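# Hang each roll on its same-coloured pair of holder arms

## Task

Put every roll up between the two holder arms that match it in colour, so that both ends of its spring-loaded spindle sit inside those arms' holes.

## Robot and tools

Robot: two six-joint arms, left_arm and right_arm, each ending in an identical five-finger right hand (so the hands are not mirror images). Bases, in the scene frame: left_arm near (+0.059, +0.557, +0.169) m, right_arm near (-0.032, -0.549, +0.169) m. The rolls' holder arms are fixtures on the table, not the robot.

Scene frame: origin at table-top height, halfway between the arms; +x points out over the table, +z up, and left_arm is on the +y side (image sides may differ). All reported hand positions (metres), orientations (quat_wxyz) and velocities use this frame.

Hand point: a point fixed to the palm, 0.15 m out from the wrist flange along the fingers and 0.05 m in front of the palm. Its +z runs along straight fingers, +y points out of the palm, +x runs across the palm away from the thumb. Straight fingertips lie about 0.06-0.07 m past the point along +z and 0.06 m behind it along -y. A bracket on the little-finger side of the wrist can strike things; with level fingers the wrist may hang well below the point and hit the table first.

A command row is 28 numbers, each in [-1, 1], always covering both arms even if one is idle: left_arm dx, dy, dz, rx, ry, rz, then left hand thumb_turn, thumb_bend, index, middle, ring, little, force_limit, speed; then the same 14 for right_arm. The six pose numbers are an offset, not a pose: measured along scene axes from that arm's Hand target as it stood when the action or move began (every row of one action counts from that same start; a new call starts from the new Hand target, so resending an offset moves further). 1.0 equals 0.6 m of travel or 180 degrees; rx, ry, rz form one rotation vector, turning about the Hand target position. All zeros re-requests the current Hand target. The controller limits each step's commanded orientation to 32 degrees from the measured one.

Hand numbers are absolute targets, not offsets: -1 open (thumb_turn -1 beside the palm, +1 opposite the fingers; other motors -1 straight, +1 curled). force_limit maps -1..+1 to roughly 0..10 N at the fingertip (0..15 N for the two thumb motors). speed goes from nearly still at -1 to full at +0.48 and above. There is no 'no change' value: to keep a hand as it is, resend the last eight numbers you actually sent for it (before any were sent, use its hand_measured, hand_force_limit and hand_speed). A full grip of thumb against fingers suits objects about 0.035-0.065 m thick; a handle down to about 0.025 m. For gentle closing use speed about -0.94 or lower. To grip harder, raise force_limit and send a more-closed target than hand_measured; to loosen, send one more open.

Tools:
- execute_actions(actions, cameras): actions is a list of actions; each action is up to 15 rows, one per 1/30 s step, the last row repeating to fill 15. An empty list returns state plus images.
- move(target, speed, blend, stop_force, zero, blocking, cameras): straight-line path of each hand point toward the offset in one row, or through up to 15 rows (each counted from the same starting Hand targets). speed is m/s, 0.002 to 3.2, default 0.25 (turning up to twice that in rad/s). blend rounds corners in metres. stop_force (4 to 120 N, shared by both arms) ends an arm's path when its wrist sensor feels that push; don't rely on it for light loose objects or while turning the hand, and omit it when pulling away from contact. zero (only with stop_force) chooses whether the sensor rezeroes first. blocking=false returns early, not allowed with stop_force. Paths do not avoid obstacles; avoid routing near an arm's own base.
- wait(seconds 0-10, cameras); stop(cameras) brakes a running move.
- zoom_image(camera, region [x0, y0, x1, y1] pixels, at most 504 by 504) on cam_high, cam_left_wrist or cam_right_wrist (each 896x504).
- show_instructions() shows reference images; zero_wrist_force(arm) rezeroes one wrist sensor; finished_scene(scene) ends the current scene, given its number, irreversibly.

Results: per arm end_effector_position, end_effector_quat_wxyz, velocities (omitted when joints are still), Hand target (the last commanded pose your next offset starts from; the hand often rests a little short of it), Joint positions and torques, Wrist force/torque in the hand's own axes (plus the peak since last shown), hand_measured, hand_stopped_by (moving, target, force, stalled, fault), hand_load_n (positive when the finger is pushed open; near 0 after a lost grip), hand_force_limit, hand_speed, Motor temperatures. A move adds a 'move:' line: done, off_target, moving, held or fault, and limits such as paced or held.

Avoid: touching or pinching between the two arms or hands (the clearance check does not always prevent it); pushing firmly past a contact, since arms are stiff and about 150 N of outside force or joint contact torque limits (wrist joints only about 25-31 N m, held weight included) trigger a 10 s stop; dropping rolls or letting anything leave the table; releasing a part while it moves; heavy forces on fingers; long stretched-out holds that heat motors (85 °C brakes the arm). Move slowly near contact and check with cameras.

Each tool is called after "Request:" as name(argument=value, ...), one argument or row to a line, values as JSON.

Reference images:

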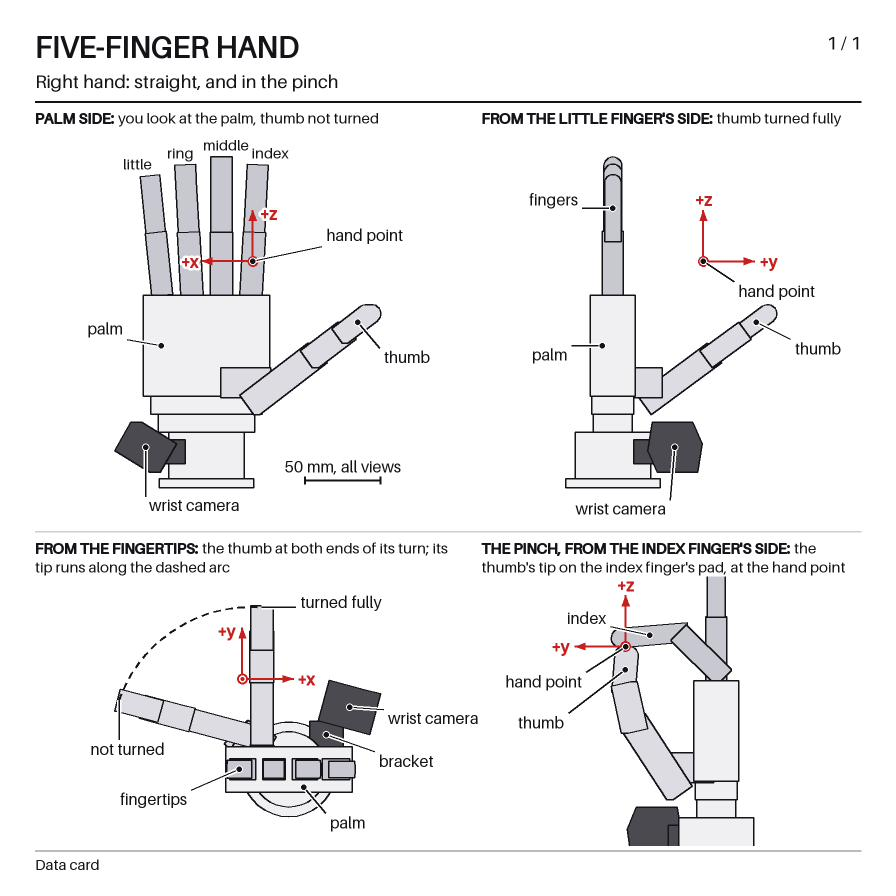

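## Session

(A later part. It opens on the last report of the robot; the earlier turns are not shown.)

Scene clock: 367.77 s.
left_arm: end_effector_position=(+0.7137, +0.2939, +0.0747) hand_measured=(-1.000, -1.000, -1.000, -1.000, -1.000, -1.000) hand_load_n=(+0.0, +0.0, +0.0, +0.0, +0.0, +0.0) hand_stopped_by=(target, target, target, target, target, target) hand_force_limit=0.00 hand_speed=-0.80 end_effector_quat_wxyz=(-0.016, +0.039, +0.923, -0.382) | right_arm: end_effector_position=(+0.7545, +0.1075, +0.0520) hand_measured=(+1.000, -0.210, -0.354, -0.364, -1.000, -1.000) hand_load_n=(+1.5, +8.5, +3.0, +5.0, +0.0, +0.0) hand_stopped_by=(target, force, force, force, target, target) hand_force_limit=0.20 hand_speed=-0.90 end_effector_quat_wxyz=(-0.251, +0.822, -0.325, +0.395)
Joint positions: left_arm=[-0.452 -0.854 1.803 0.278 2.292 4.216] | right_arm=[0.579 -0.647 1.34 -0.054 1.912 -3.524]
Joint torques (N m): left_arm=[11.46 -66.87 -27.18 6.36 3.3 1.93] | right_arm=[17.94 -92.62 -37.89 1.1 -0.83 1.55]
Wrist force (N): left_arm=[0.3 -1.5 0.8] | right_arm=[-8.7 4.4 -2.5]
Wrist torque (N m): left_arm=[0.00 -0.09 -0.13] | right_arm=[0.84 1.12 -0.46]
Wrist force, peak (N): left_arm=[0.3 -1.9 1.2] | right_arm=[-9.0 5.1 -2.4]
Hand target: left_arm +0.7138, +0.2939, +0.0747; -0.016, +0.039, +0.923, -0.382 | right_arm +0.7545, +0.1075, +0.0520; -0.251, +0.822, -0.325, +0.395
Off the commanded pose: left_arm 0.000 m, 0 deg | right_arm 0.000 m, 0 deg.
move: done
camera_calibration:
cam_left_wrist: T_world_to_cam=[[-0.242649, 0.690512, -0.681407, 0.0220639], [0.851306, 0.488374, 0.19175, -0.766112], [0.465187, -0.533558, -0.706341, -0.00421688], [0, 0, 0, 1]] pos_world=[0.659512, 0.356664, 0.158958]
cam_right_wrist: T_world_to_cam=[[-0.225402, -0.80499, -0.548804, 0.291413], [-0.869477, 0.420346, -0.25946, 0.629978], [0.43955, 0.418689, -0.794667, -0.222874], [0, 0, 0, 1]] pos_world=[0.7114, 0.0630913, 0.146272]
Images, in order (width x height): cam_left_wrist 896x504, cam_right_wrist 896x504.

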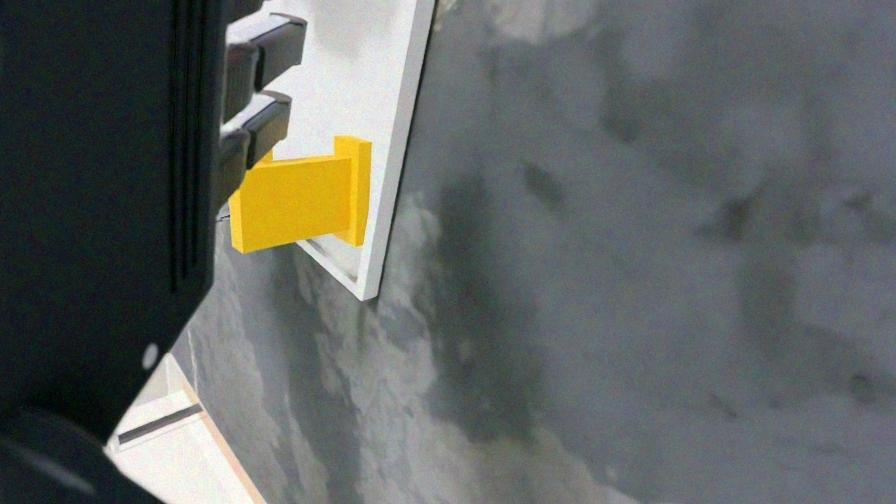

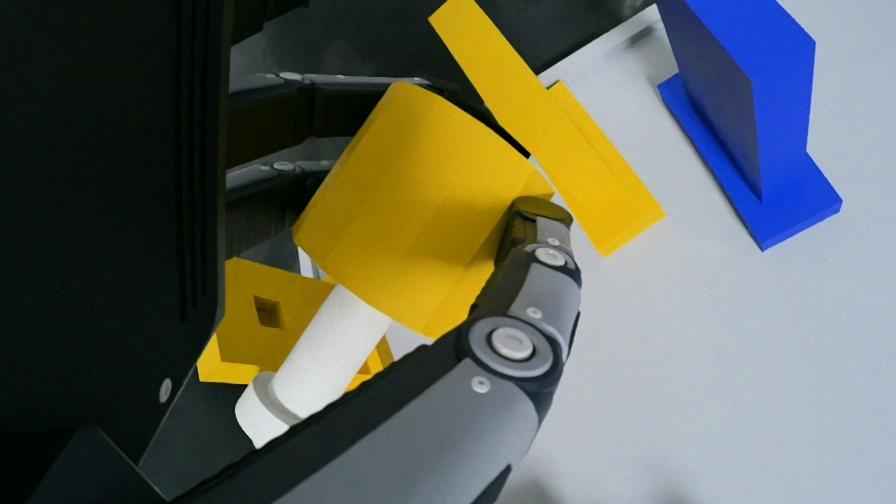

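Request:
move(
  target=[
    [0.0022,-0.0315,-0.0232,0,0,0,-1,-1,-1,-1,-1,-1,0,-0.8,0,0,0,0,0,0,1,0.35,0.0,0.0,-1,-1,0.2,-0.9],
  ],
  speed=0.03,
  stop_force=4,
  cameras=["cam_left_wrist","cam_right_wrist"],
)

Request:
zoom_image(
  camera="cam_left_wrist",
  region=[200, 0, 480, 200],
)

Request:
zoom_image(
  camera="cam_right_wrist",
  region=[180, 230, 460, 480],
)

Scene clock: 371.17 s.
left_arm: end_effector_position=(+0.7151, +0.2750, +0.0608) hand_measured=(-1.000, -1.000, -1.000, -1.000, -1.000, -1.000) hand_load_n=(+0.0, +0.0, +0.0, +0.0, +0.0, +0.0) hand_stopped_by=(target, target, target, target, target, target) hand_force_limit=0.00 hand_speed=-0.80 end_effector_quat_wxyz=(-0.016, +0.039, +0.923, -0.382) | right_arm: end_effector_position=(+0.7545, +0.1075, +0.0520) hand_measured=(+1.000, -0.210, -0.354, -0.364, -1.000, -1.000) hand_load_n=(+1.5, +8.5, +3.0, +5.0, +0.0, +0.0) hand_stopped_by=(target, force, force, force, target, target) hand_force_limit=0.20 hand_speed=-0.90 end_effector_quat_wxyz=(-0.251, +0.822, -0.325, +0.395)
Joint positions: left_arm=[-0.478 -0.834 1.793 0.246 2.283 4.183] | right_arm=[0.579 -0.647 1.34 -0.054 1.912 -3.524]
Joint torques (N m): left_arm=[-21.77 -66.56 -28 0.39 -0.74 -3.05] | right_arm=[17.95 -92.21 -37.48 0.98 -0.9 1.49]
Wrist force (N): left_arm=[0.4 -1.1 0.9] | right_arm=[-9.0 4.9 -3.0]
Wrist torque (N m): left_arm=[0.04 -0.11 0.22] | right_arm=[0.94 1.16 -0.47]
Wrist force, peak (N): left_arm=[0.2 -2.0 0.8] | right_arm=[-9.0 4.9 -3.0]
Hand target: left_arm +0.7151, +0.2750, +0.0608; -0.016, +0.039, +0.923, -0.382 | right_arm +0.7545, +0.1075, +0.0520; -0.251, +0.822, -0.325, +0.395
Off the commanded pose: left_arm 0.000 m, 0 deg | right_arm 0.000 m, 0 deg.
move: done
camera_calibration:
cam_left_wrist: T_world_to_cam=[[-0.242549, 0.690534, -0.681419, 0.0258185], [0.851391, 0.488238, 0.19172, -0.75531], [0.465084, -0.533653, -0.706336, -0.024695], [0, 0, 0, 1]] pos_world=[0.660812, 0.337764, 0.144958]
cam_right_wrist: T_world_to_cam=[[-0.225402, -0.80499, -0.548804, 0.291413], [-0.869477, 0.420346, -0.25946, 0.629978], [0.43955, 0.418689, -0.794667, -0.222874], [0, 0, 0, 1]] pos_world=[0.7114, 0.0630913, 0.146272]
Images, in order (width x height): cam_left_wrist 896x504, cam_right_wrist 896x504.

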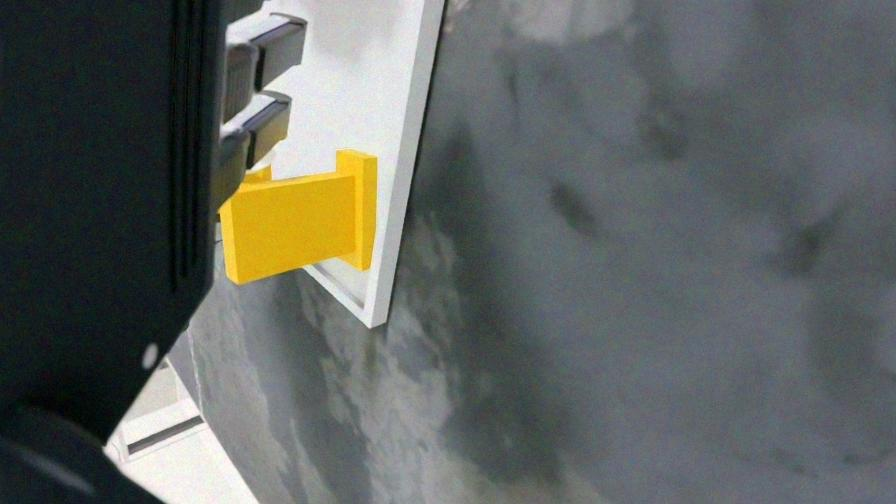

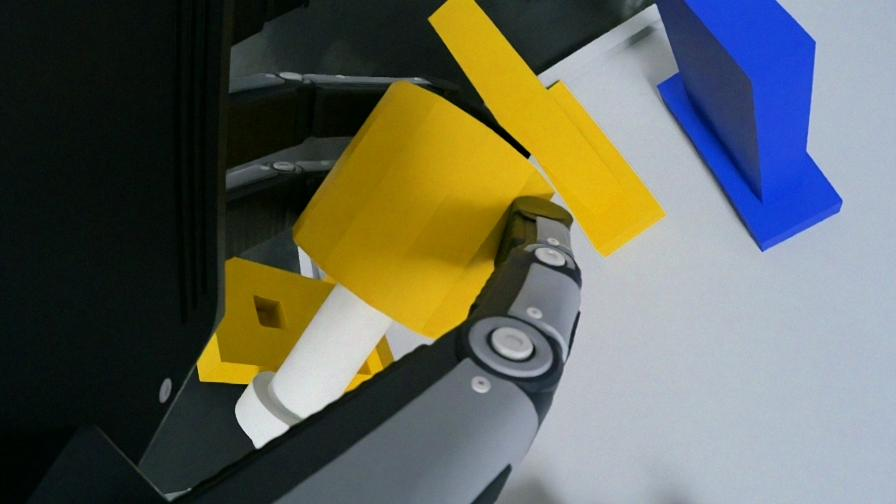

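Scaled by 1.800 from the camera's 896x504 image, which has a finer 1280x720 frame.

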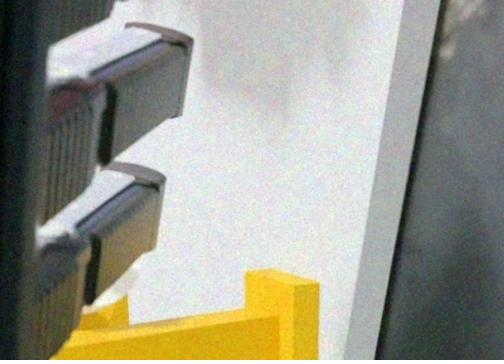

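Scaled by 1.800 from the camera's 896x504 image, which has a finer 1280x720 frame.

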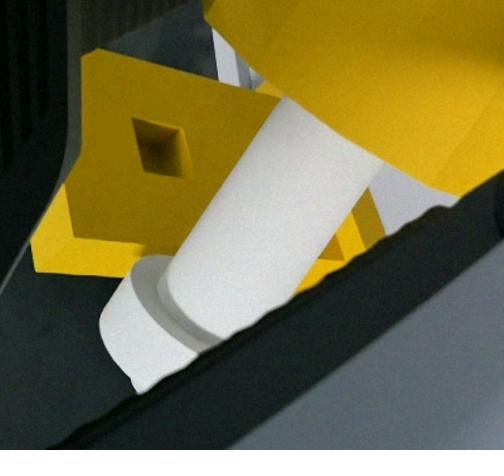

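Request:
move(
  target=[
    [0.0182,-0.028,0,0,0,0,-1,-1,-1,-1,-1,-1,0,-0.8,0,0,0,0,0,0,1,0.35,0.0,0.0,-1,-1,0.2,-0.9],
  ],
  speed=0.015,
  stop_force=4,
  cameras=["cam_left_wrist","cam_right_wrist"],
)

Request:
zoom_image(
  camera="cam_left_wrist",
  region=[200, 0, 480, 200],
)

Request:
zoom_image(
  camera="cam_right_wrist",
  region=[180, 230, 460, 480],
)

Scene clock: 374.13 s.
left_arm: end_effector_position=(+0.7235, +0.2620, +0.0608) hand_measured=(-1.000, -1.000, -1.000, -1.000, -1.000, -1.000) hand_load_n=(+0.0, +0.0, -1.5, +0.0, +0.0, +0.0) hand_stopped_by=(target, target, target, target, target, target) hand_force_limit=0.00 hand_speed=-0.80 end_effector_quat_wxyz=(-0.016, +0.039, +0.923, -0.382) | right_arm: end_effector_position=(+0.7545, +0.1075, +0.0520) hand_measured=(+1.000, -0.210, -0.354, -0.364, -1.000, -1.000) hand_load_n=(+1.5, +8.5, +3.0, +5.5, +0.0, +0.0) hand_stopped_by=(target, force, force, force, target, target) hand_force_limit=0.20 hand_speed=-0.90 end_effector_quat_wxyz=(-0.251, +0.822, -0.325, +0.395)
Joint positions: left_arm=[-0.49 -0.824 1.769 0.252 2.278 4.169] | right_arm=[0.579 -0.647 1.34 -0.054 1.912 -3.524]
Joint torques (N m): left_arm=[9.49 -85.75 -16.22 0.52 2.67 0.53] | right_arm=[19.16 -90.9 -38.06 0.71 -1.08 1.43]
Wrist force (N): left_arm=[2.7 0.3 -1.7] | right_arm=[-8.5 4.7 -1.2]
Wrist torque (N m): left_arm=[0.09 -0.01 0.36] | right_arm=[0.84 1.08 -0.45]
Wrist force, peak (N): left_arm=[2.9 -0.3 -2.0] | right_arm=[-9.2 4.7 -2.5]
Hand target: left_arm +0.7235, +0.2620, +0.0608; -0.016, +0.039, +0.923, -0.382 (not the last commanded pose) | right_arm +0.7545, +0.1075, +0.0520; -0.251, +0.822, -0.325, +0.395
Off the commanded pose: left_arm 0.005 m, 0 deg | right_arm 0.000 m, 0 deg.
move: contact (left_arm)
camera_calibration:
cam_left_wrist: T_world_to_cam=[[-0.242581, 0.690571, -0.681371, 0.0368602], [0.8514, 0.488228, 0.191705, -0.756201], [0.465051, -0.533615, -0.706387, -0.0355682], [0, 0, 0, 1]] pos_world=[0.669312, 0.324764, 0.144958]
cam_right_wrist: T_world_to_cam=[[-0.225402, -0.80499, -0.548804, 0.291413], [-0.869477, 0.420346, -0.25946, 0.629978], [0.43955, 0.418689, -0.794667, -0.222874], [0, 0, 0, 1]] pos_world=[0.7114, 0.0630913, 0.146272]
Images, in order (width x height): cam_left_wrist 896x504, cam_right_wrist 896x504.

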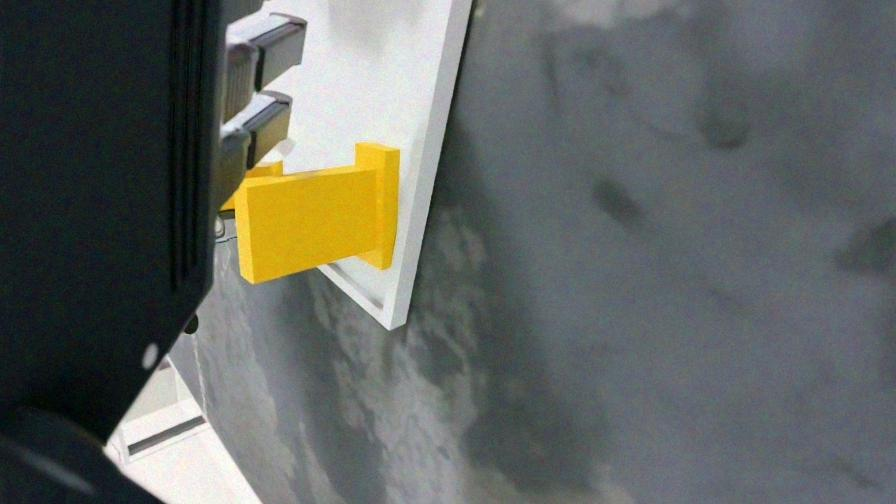

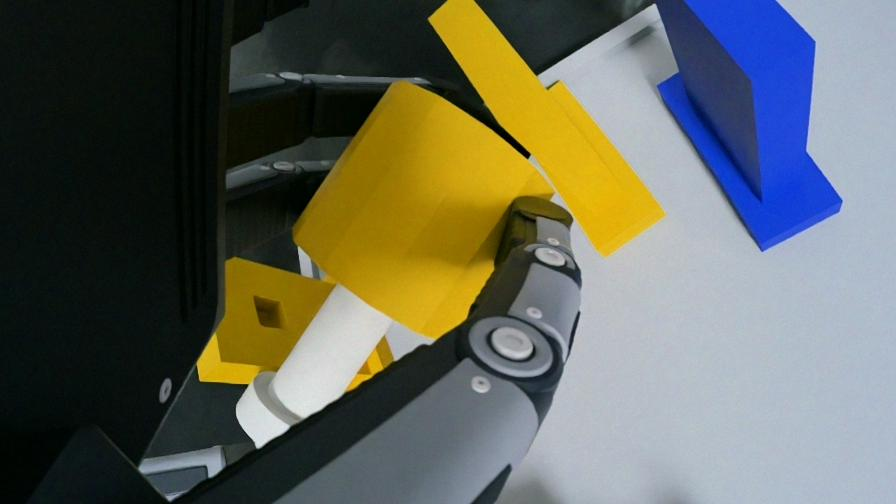

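Scaled by 1.800 from the camera's 896x504 image, which has a finer 1280x720 frame.

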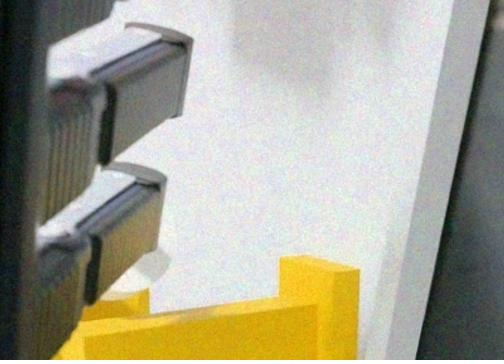

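Scaled by 1.800 from the camera's 896x504 image, which has a finer 1280x720 frame.

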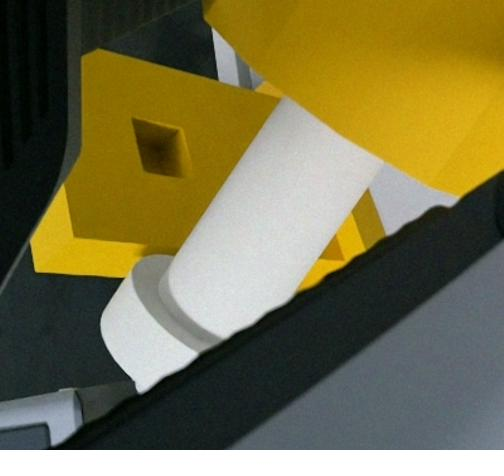

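Request:
move(
  target=[
    [0.0036, -0.0056,0,0,0,0,-1,-1,-1,-1,-1,-1,0,-0.8,0,0,0,0,0,0,1,0.35,0.0,0.0,-1,-1,0.2,-0.9],
  ],
  speed=0.015,
  stop_force=12,
  cameras=["cam_left_wrist","cam_right_wrist"],
)

Request:
zoom_image(
  camera="cam_right_wrist",
  region=[180, 230, 460, 480],
)

Request:
zoom_image(
  camera="cam_right_wrist",
  region=[420, 20, 620, 180],
)

Scene clock: 376.80 s.
left_arm: end_effector_position=(+0.7257, +0.2586, +0.0608) hand_measured=(-1.000, -1.000, -1.000, -1.000, -1.000, -1.000) hand_load_n=(+0.0, +0.0, -3.5, +0.0, +0.0, +0.0) hand_stopped_by=(target, target, target, target, target, target) hand_force_limit=0.00 hand_speed=-0.80 end_effector_quat_wxyz=(-0.016, +0.039, +0.923, -0.382) | right_arm: end_effector_position=(+0.7545, +0.1075, +0.0520) hand_measured=(+1.000, -0.210, -0.354, -0.364, -1.000, -1.000) hand_load_n=(+1.0, +8.0, +2.5, +5.5, +0.0, +0.0) hand_stopped_by=(target, force, force, force, target, target) hand_force_limit=0.20 hand_speed=-0.90 end_effector_quat_wxyz=(-0.251, +0.822, -0.325, +0.395)
Joint positions: left_arm=[-0.493 -0.822 1.763 0.253 2.277 4.165] | right_arm=[0.579 -0.647 1.34 -0.054 1.912 -3.524]
Joint torques (N m): left_arm=[-24.49 -69.48 -30.18 4.17 -0.7 -2.91] | right_arm=[18.03 -90.95 -37.2 0.79 -0.67 1.68]
Wrist force (N): left_arm=[3.4 1.4 -2.7] | right_arm=[-8.3 5.5 -2.1]
Wrist torque (N m): left_arm=[0.01 0.07 0.39] | right_arm=[0.95 1.14 -0.45]
Wrist force, peak (N): left_arm=[3.7 1.7 -3.0] | right_arm=[-9.1 5.1 -1.2]
Hand target: left_arm +0.7257, +0.2586, +0.0608; -0.016, +0.039, +0.923, -0.382 | right_arm +0.7545, +0.1075, +0.0520; -0.251, +0.822, -0.325, +0.395
Off the commanded pose: left_arm 0.000 m, 0 deg | right_arm 0.000 m, 0 deg.
move: done
camera_calibration:
cam_left_wrist: T_world_to_cam=[[-0.242581, 0.690571, -0.681371, 0.0396485], [0.8514, 0.488228, 0.191705, -0.756377], [0.465051, -0.533615, -0.706387, -0.0383057], [0, 0, 0, 1]] pos_world=[0.671412, 0.321464, 0.144958]
cam_right_wrist: T_world_to_cam=[[-0.225402, -0.80499, -0.548804, 0.291413], [-0.869477, 0.420346, -0.25946, 0.629978], [0.43955, 0.418689, -0.794667, -0.222874], [0, 0, 0, 1]] pos_world=[0.7114, 0.0630913, 0.146272]
Images, in order (width x height): cam_left_wrist 896x504, cam_right_wrist 896x504.

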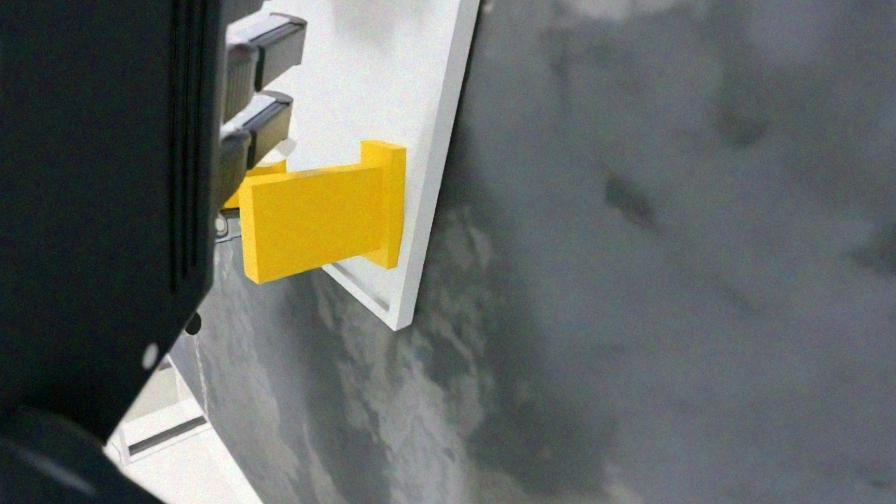

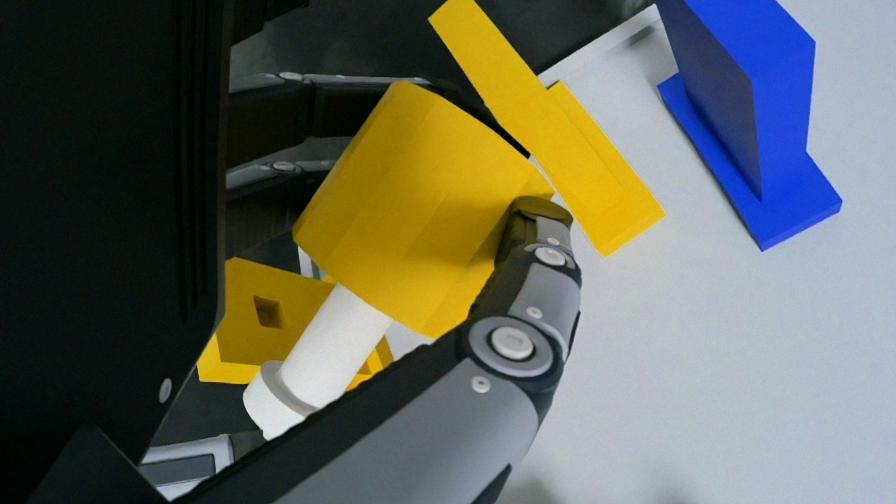

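Scaled by 1.800 from the camera's 896x504 image, which has a finer 1280x720 frame.

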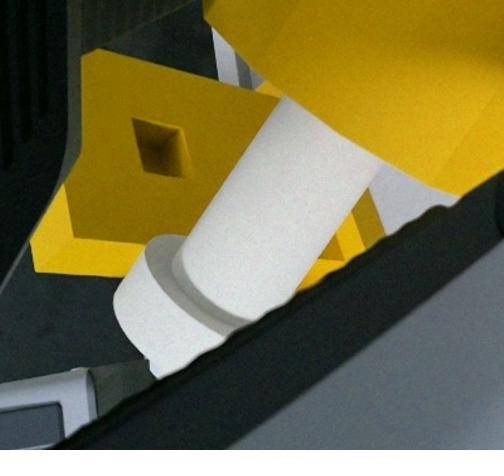

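Scaled by 2.520 from the camera's 896x504 image, which has a finer 1280x720 frame.

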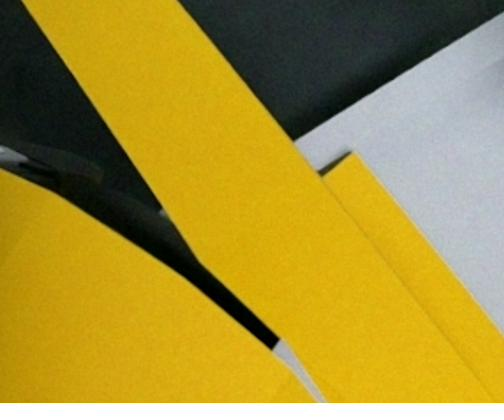

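Request:
move(
  target=[
    [0.002, -0.0031,0,0,0,0,-1,-1,-1,-1,-1,-1,0,-0.8,0,0,0,0,0,0,1,0.35,0.0,0.0,-1,-1,0.2,-0.9],
  ],
  speed=0.015,
  stop_force=12,
  cameras=["cam_left_wrist","cam_right_wrist","cam_high"],
)

Request:
zoom_image(
  camera="cam_right_wrist",
  region=[180, 230, 460, 480],
)

Request:
zoom_image(
  camera="cam_high",
  region=[440, 160, 560, 250],
)

Scene clock: 379.07 s.
left_arm: end_effector_position=(+0.7269, +0.2568, +0.0608) hand_measured=(-1.000, -1.000, -1.000, -1.000, -1.000, -1.000) hand_load_n=(+0.0, +0.0, -4.0, +0.0, +0.0, +0.0) hand_stopped_by=(target, target, target, target, target, target) hand_force_limit=0.00 hand_speed=-0.80 end_effector_quat_wxyz=(-0.016, +0.039, +0.923, -0.382) | right_arm: end_effector_position=(+0.7545, +0.1075, +0.0520) hand_measured=(+1.000, -0.210, -0.354, -0.364, -1.000, -1.000) hand_load_n=(+1.0, +8.5, +2.5, +5.0, +0.0, +0.0) hand_stopped_by=(target, force, force, force, target, target) hand_force_limit=0.20 hand_speed=-0.90 end_effector_quat_wxyz=(-0.251, +0.822, -0.325, +0.395)
Joint positions: left_arm=[-0.495 -0.821 1.76 0.254 2.277 4.163] | right_arm=[0.579 -0.647 1.34 -0.054 1.912 -3.524]
Joint torques (N m): left_arm=[-23.42 -69.24 -32.48 3.99 -0.66 -2.56] | right_arm=[18.21 -92.13 -37.74 1.11 -1.06 1.58]
Wrist force (N): left_arm=[3.8 2.0 -3.2] | right_arm=[-7.8 5.1 -2.3]
Wrist torque (N m): left_arm=[0.03 0.10 0.41] | right_arm=[0.91 1.09 -0.44]
Wrist force, peak (N): left_arm=[4.4 1.7 -3.3] | right_arm=[-8.2 5.5 -2.1]
Hand target: left_arm +0.7269, +0.2568, +0.0608; -0.016, +0.039, +0.923, -0.382 | right_arm +0.7545, +0.1075, +0.0520; -0.251, +0.822, -0.325, +0.395
Off the commanded pose: left_arm 0.000 m, 0 deg | right_arm 0.000 m, 0 deg.
move: done
camera_calibration:
cam_left_wrist: T_world_to_cam=[[-0.242581, 0.690571, -0.681371, 0.0412517], [0.8514, 0.488228, 0.191705, -0.756472], [0.465051, -0.533615, -0.706387, -0.0398777], [0, 0, 0, 1]] pos_world=[0.672612, 0.319564, 0.144958]
cam_right_wrist: T_world_to_cam=[[-0.225402, -0.80499, -0.548804, 0.291413], [-0.869477, 0.420346, -0.25946, 0.629978], [0.43955, 0.418689, -0.794667, -0.222874], [0, 0, 0, 1]] pos_world=[0.7114, 0.0630913, 0.146272]

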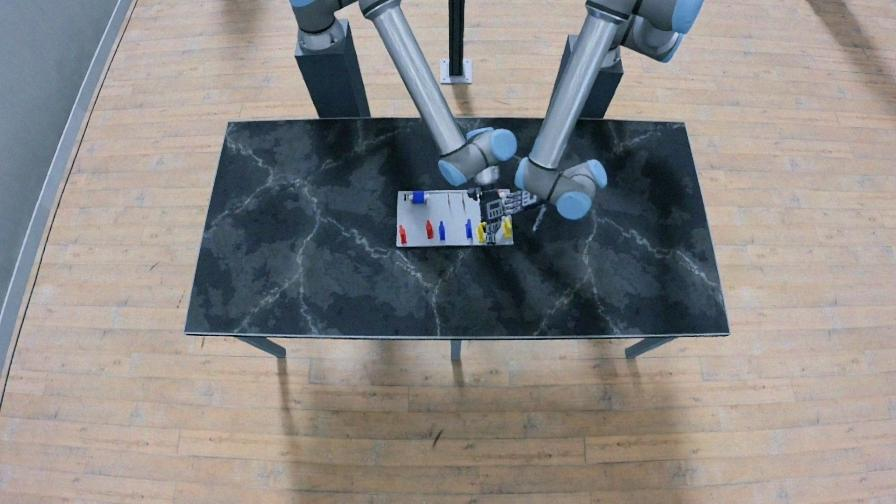

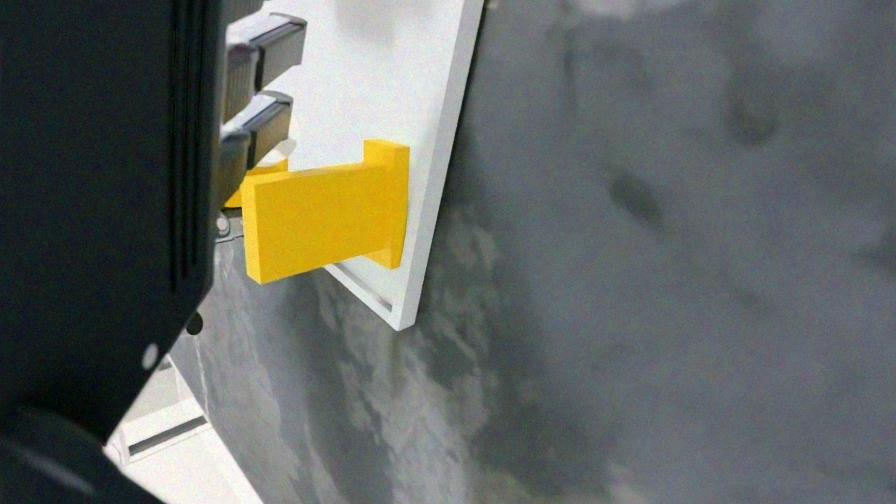

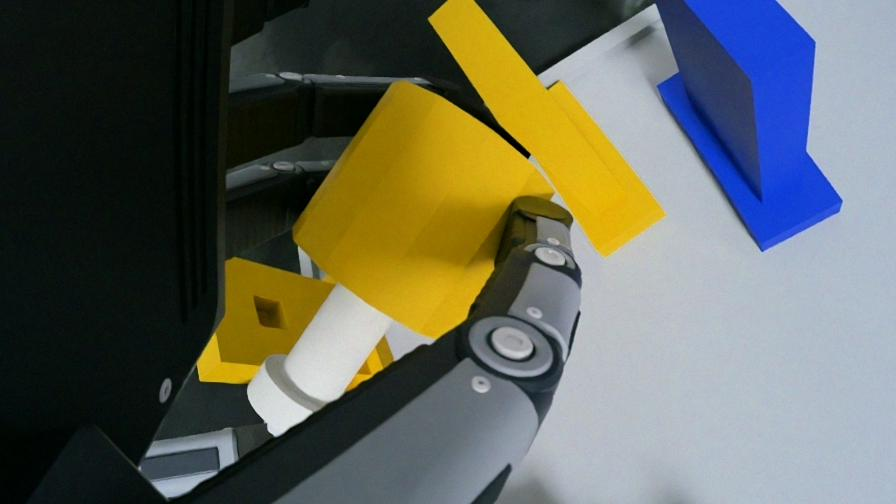

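Scaled by 1.800 from the camera's 896x504 image, which has a finer 1280x720 frame.

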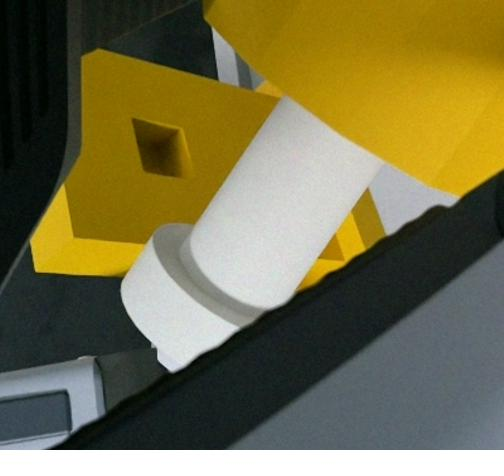

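Scaled by 4.200 from the camera's 896x504 image, which has a finer 1280x720 frame.

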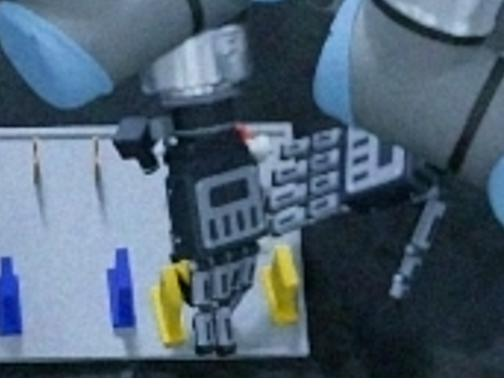

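Request:
move(
  target=[
    [0.0107, 0.0012,0,0,0,0,-1,-1,-1,-1,-1,-1,0,-0.8,0.0028,0.0042,0,0,0,-0.025,1,0.35,0.0,0.0,-1,-1,0.2,-0.9],
  ],
  speed=0.015,
  stop_force=10,
  cameras=["cam_left_wrist","cam_right_wrist"],
)

Request:
zoom_image(
  camera="cam_right_wrist",
  region=[180, 230, 460, 480],
)

Request:
zoom_image(
  camera="cam_left_wrist",
  region=[200, 50, 400, 230],
)

Scene clock: 385.53 s.
left_arm: end_effector_position=(+0.7333, +0.2575, +0.0608) hand_measured=(-1.000, -1.000, -1.000, -1.000, -1.000, -1.000) hand_load_n=(+0.0, +0.0, -5.5, +0.0, +0.0, -0.5) hand_stopped_by=(target, target, target, target, target, target) hand_force_limit=0.00 hand_speed=-0.80 end_effector_quat_wxyz=(-0.016, +0.039, +0.923, -0.382) | right_arm: end_effector_position=(+0.7562, +0.1100, +0.0520) hand_measured=(+1.000, -0.210, -0.354, -0.364, -1.000, -1.000) hand_load_n=(+3.5, +9.5, +0.5, +4.0, +0.0, +0.0) hand_stopped_by=(target, force, force, force, target, target) hand_force_limit=0.20 hand_speed=-0.90 end_effector_quat_wxyz=(-0.236, +0.808, -0.357, +0.404)
Joint positions: left_arm=[-0.489 -0.814 1.745 0.266 2.279 4.17] | right_arm=[0.595 -0.626 1.299 -0.011 1.987 -3.463]
Joint torques (N m): left_arm=[9.75 -69.72 -31.64 3.23 4.38 0.95] | right_arm=[14.2 -94.51 -43.66 1.93 4.57 1.58]
Wrist force (N): left_arm=[4.4 3.3 -6.0] | right_arm=[-13.7 8.1 -5.8]
Wrist torque (N m): left_arm=[0.07 0.11 0.43] | right_arm=[0.98 1.09 -0.45]
Wrist force, peak (N): left_arm=[4.4 3.8 -6.4] | right_arm=[-14.7 8.2 -5.7]
Hand target: left_arm +0.7333, +0.2575, +0.0608; -0.016, +0.039, +0.923, -0.382 | right_arm +0.7562, +0.1100, +0.0520; -0.236, +0.808, -0.357, +0.404
Off the commanded pose: left_arm 0.000 m, 0 deg | right_arm 0.000 m, 0 deg.
move: done
camera_calibration:
cam_left_wrist: T_world_to_cam=[[-0.242581, 0.690571, -0.681371, 0.0423209], [0.8514, 0.488228, 0.191705, -0.762262], [0.465051, -0.533615, -0.706387, -0.0424805], [0, 0, 0, 1]] pos_world=[0.679012, 0.320264, 0.144958]
cam_right_wrist: T_world_to_cam=[[-0.287909, -0.784826, -0.548777, 0.338862], [-0.833812, 0.487288, -0.259439, 0.596008], [0.471027, 0.382883, -0.794692, -0.244517], [0, 0, 0, 1]] pos_world=[0.709694, 0.0691422, 0.146272]
Images, in order (width x height): cam_left_wrist 896x504, cam_right_wrist 896x504.

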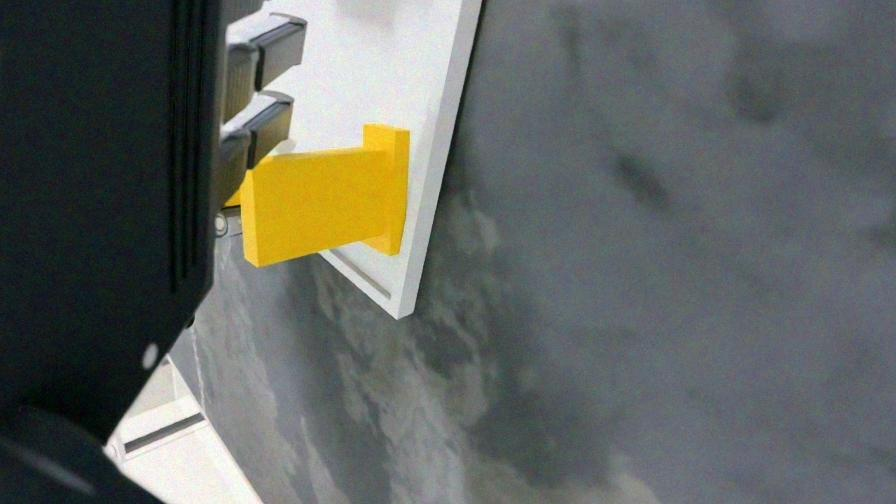

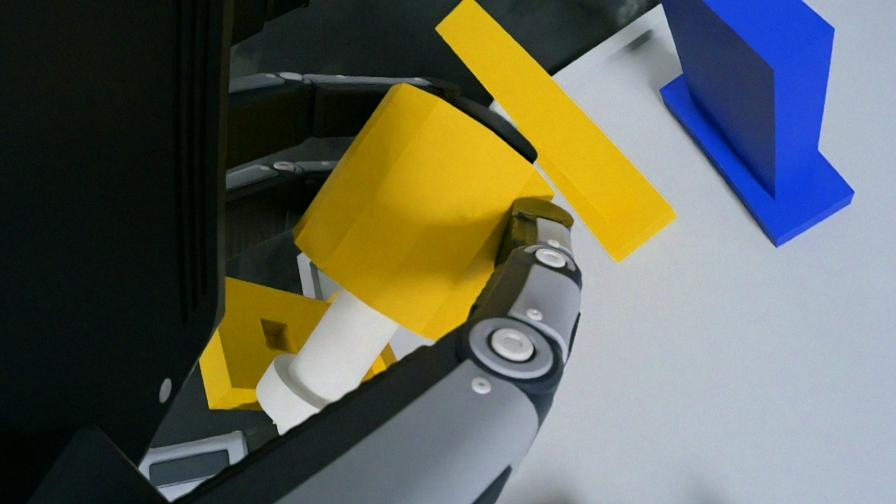

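Scaled by 1.800 from the camera's 896x504 image, which has a finer 1280x720 frame.

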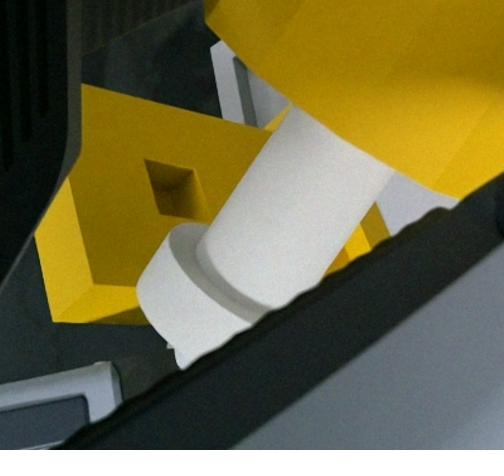

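Scaled by 2.520 from the camera's 896x504 image, which has a finer 1280x720 frame.

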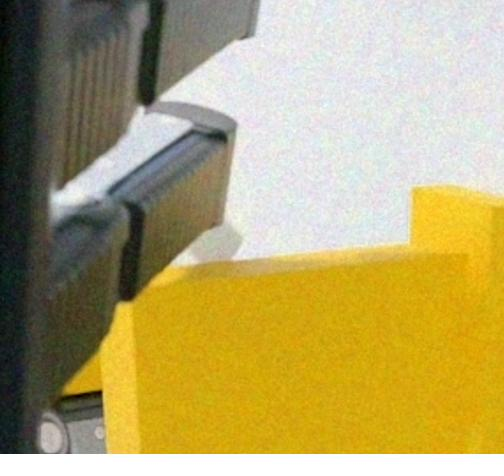

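Request:
move(
  target=[
    [0.0102, 0.0022,0,0,0,0,-1,-1,-1,-1,-1,-1,0,-0.8,0.0005,0.0037,0,0,0,-0.025,1,0.35,0.0,0.0,-1,-1,0.2,-0.9],
  ],
  speed=0.015,
  stop_force=10,
  cameras=["cam_left_wrist","cam_right_wrist"],
)

Request:
zoom_image(
  camera="cam_right_wrist",
  region=[180, 230, 460, 480],
)

Request:
zoom_image(
  camera="cam_left_wrist",
  region=[200, 50, 400, 230],
)

Scene clock: 391.20 s.
left_arm: end_effector_position=(+0.7394, +0.2588, +0.0608) hand_measured=(-1.000, -1.000, -1.000, -1.000, -1.000, -1.000) hand_load_n=(+0.0, +0.0, -5.0, +0.0, +0.0, +0.0) hand_stopped_by=(target, target, target, target, target, target) hand_force_limit=0.00 hand_speed=-0.80 end_effector_quat_wxyz=(-0.016, +0.039, +0.923, -0.382) | right_arm: end_effector_position=(+0.7565, +0.1123, +0.0520) hand_measured=(+1.000, -0.210, -0.354, -0.364, -1.000, -1.000) hand_load_n=(+2.0, +8.5, +2.0, +6.0, +0.0, +0.0) hand_stopped_by=(target, force, force, force, target, target) hand_force_limit=0.20 hand_speed=-0.90 end_effector_quat_wxyz=(-0.220, +0.794, -0.389, +0.413)
Joint positions: left_arm=[-0.483 -0.807 1.732 0.277 2.281 4.177] | right_arm=[0.61 -0.603 1.255 0.038 2.06 -3.397]
Joint torques (N m): left_arm=[9.53 -70.7 -33.27 3.57 4.42 0.69] | right_arm=[19.93 -92.14 -38.93 4.18 3.29 1.98]
Wrist force (N): left_arm=[4.7 3.1 -4.4] | right_arm=[-9.0 3.8 -2.3]
Wrist torque (N m): left_arm=[0.01 0.14 0.45] | right_arm=[0.89 1.07 -0.45]
Wrist force, peak (N): left_arm=[4.6 3.3 -6.2] | right_arm=[-13.8 8.1 -5.4]
Hand target: left_arm +0.7394, +0.2588, +0.0608; -0.016, +0.039, +0.923, -0.382 | right_arm +0.7565, +0.1123, +0.0520; -0.220, +0.794, -0.389, +0.413
Off the commanded pose: left_arm 0.000 m, 0 deg | right_arm 0.000 m, 0 deg.
move: done
camera_calibration:
cam_left_wrist: T_world_to_cam=[[-0.242581, 0.690571, -0.681371, 0.0428581], [0.8514, 0.488228, 0.191705, -0.768224], [0.465051, -0.533615, -0.706387, -0.0446167], [0, 0, 0, 1]] pos_world=[0.685212, 0.321664, 0.144958]
cam_right_wrist: T_world_to_cam=[[-0.348577, -0.759823, -0.548784, 0.383765], [-0.793027, 0.551184, -0.25943, 0.557208], [0.499602, 0.344769, -0.79469, -0.262856], [0, 0, 0, 1]] pos_world=[0.706976, 0.0750941, 0.146272]
Images, in order (width x height): cam_left_wrist 896x504, cam_right_wrist 896x504.

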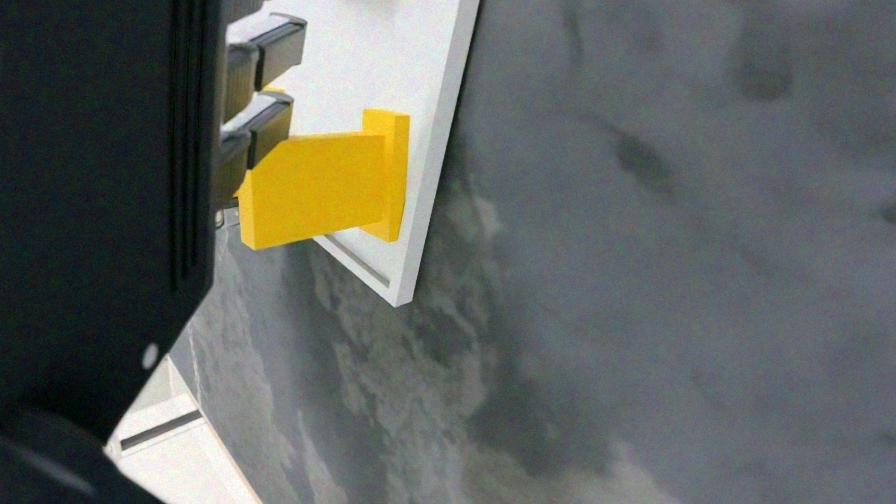

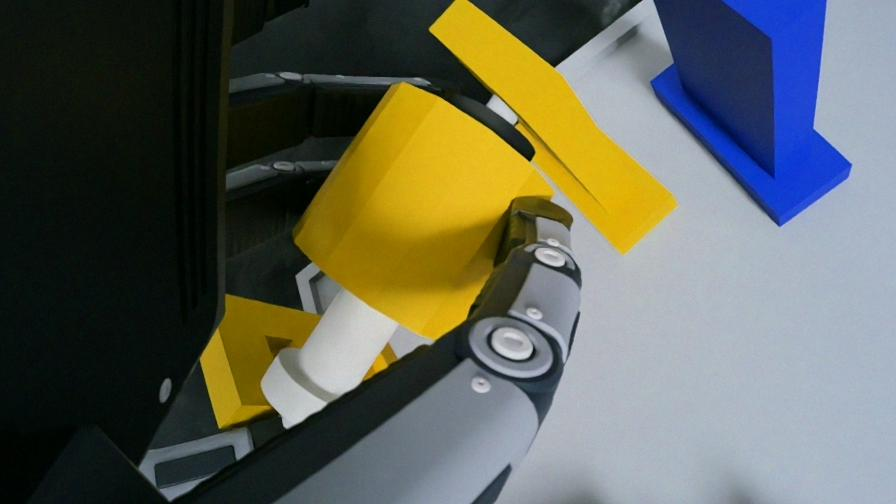

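Scaled by 1.800 from the camera's 896x504 image, which has a finer 1280x720 frame.

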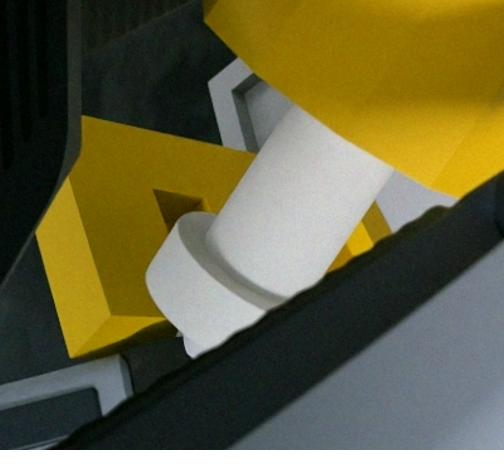

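Scaled by 2.520 from the camera's 896x504 image, which has a finer 1280x720 frame.

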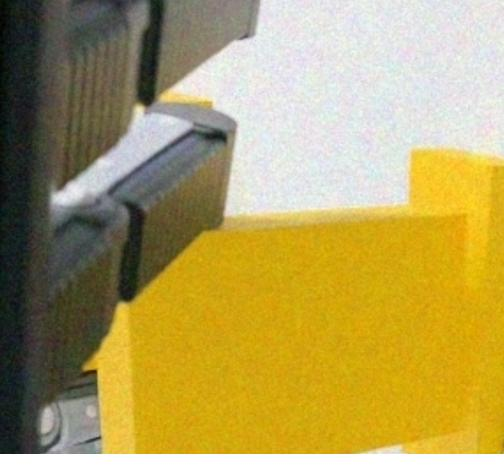

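Request:
zoom_image(
  camera="cam_right_wrist",
  region=[420, 20, 620, 180],
)

Scaled by 2.520 from the camera's 896x504 image, which has a finer 1280x720 frame.

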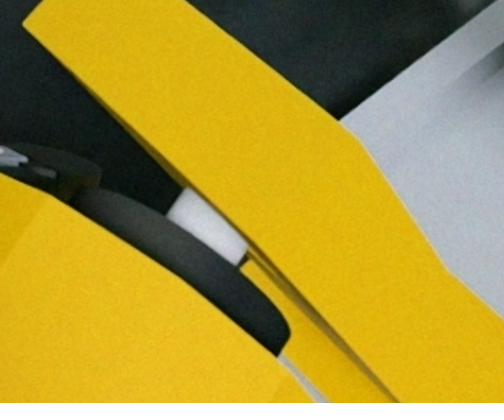

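Request:
move(
  target=[
    [0, 0,0,0,0,0,-1,-1,-1,-1,-1,-1,0,-0.8,0.0022,-0.005,0,0,0,0,1,0.35,0.0,0.0,-1,-1,0.2,-0.9],
  ],
  speed=0.01,
  stop_force=5,
  cameras=["cam_right_wrist"],
)

Request:
zoom_image(
  camera="cam_right_wrist",
  region=[420, 20, 620, 180],
)

Request:
zoom_image(
  camera="cam_right_wrist",
  region=[180, 230, 460, 480],
)

Scene clock: 399.90 s.
left_arm: end_effector_position=(+0.7394, +0.2588, +0.0608) hand_measured=(-1.000, -1.000, -1.000, -1.000, -1.000, -1.000) hand_load_n=(+0.0, +0.0, -5.0, +0.0, +0.0, +0.0) hand_stopped_by=(target, target, target, target, target, target) hand_force_limit=0.00 hand_speed=-0.80 end_effector_quat_wxyz=(-0.016, +0.039, +0.923, -0.382) | right_arm: end_effector_position=(+0.7569, +0.1111, +0.0520) hand_measured=(+1.000, -0.210, -0.354, -0.364, -1.000, -1.000) hand_load_n=(+2.5, +8.5, +1.5, +6.0, +0.0, +0.0) hand_stopped_by=(target, force, force, force, target, target) hand_force_limit=0.20 hand_speed=-0.90 end_effector_quat_wxyz=(-0.220, +0.794, -0.389, +0.413)
Joint positions: left_arm=[-0.483 -0.807 1.732 0.277 2.281 4.177] | right_arm=[0.609 -0.604 1.257 0.037 2.059 -3.398]
Joint torques (N m): left_arm=[7.85 -73.03 -31.53 3.41 4.07 0.8] | right_arm=[17.4 -91.88 -39.51 2.87 3.05 1.59]
Wrist force (N): left_arm=[4.3 2.9 -4.5] | right_arm=[-9.6 4.6 -4.0]
Wrist torque (N m): left_arm=[-0.01 0.14 0.42] | right_arm=[0.93 1.11 -0.45]
Wrist force, peak (N): left_arm=[5.1 3.0 -4.8] | right_arm=[-13.1 2.3 -5.8]
Hand target: left_arm +0.7394, +0.2588, +0.0608; -0.016, +0.039, +0.923, -0.382 | right_arm +0.7569, +0.1111, +0.0520; -0.220, +0.794, -0.389, +0.413 (not the last commanded pose)
Off the commanded pose: left_arm 0.000 m, 0 deg | right_arm 0.002 m, 0 deg.
move: contact (right_arm)
camera_calibration:
cam_right_wrist: T_world_to_cam=[[-0.348469, -0.759868, -0.548789, 0.382997], [-0.793133, 0.551054, -0.259383, 0.558209], [0.49951, 0.344876, -0.794702, -0.262617], [0, 0, 0, 1]] pos_world=[0.707376, 0.0739944, 0.146272]
Images, in order (width x height): cam_right_wrist 896x504.

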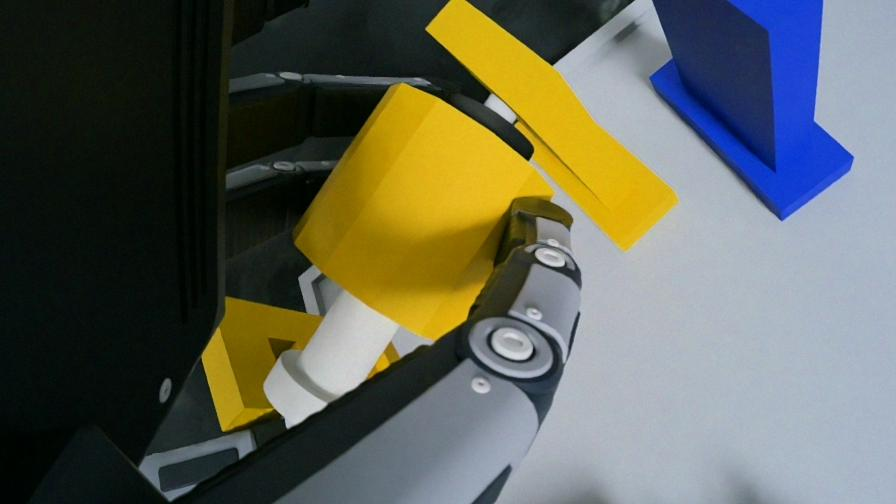

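Scaled by 2.520 from the camera's 896x504 image, which has a finer 1280x720 frame.

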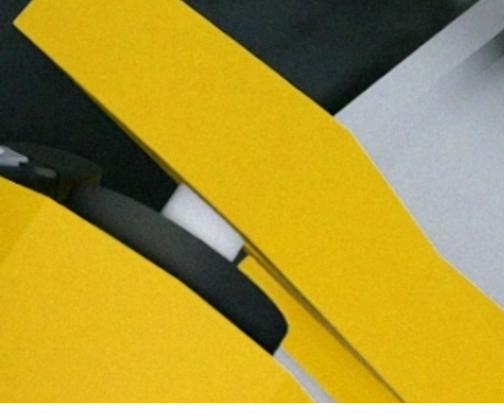

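Scaled by 1.800 from the camera's 896x504 image, which has a finer 1280x720 frame.

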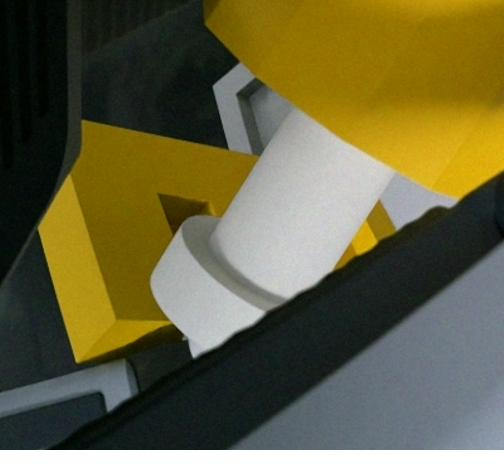

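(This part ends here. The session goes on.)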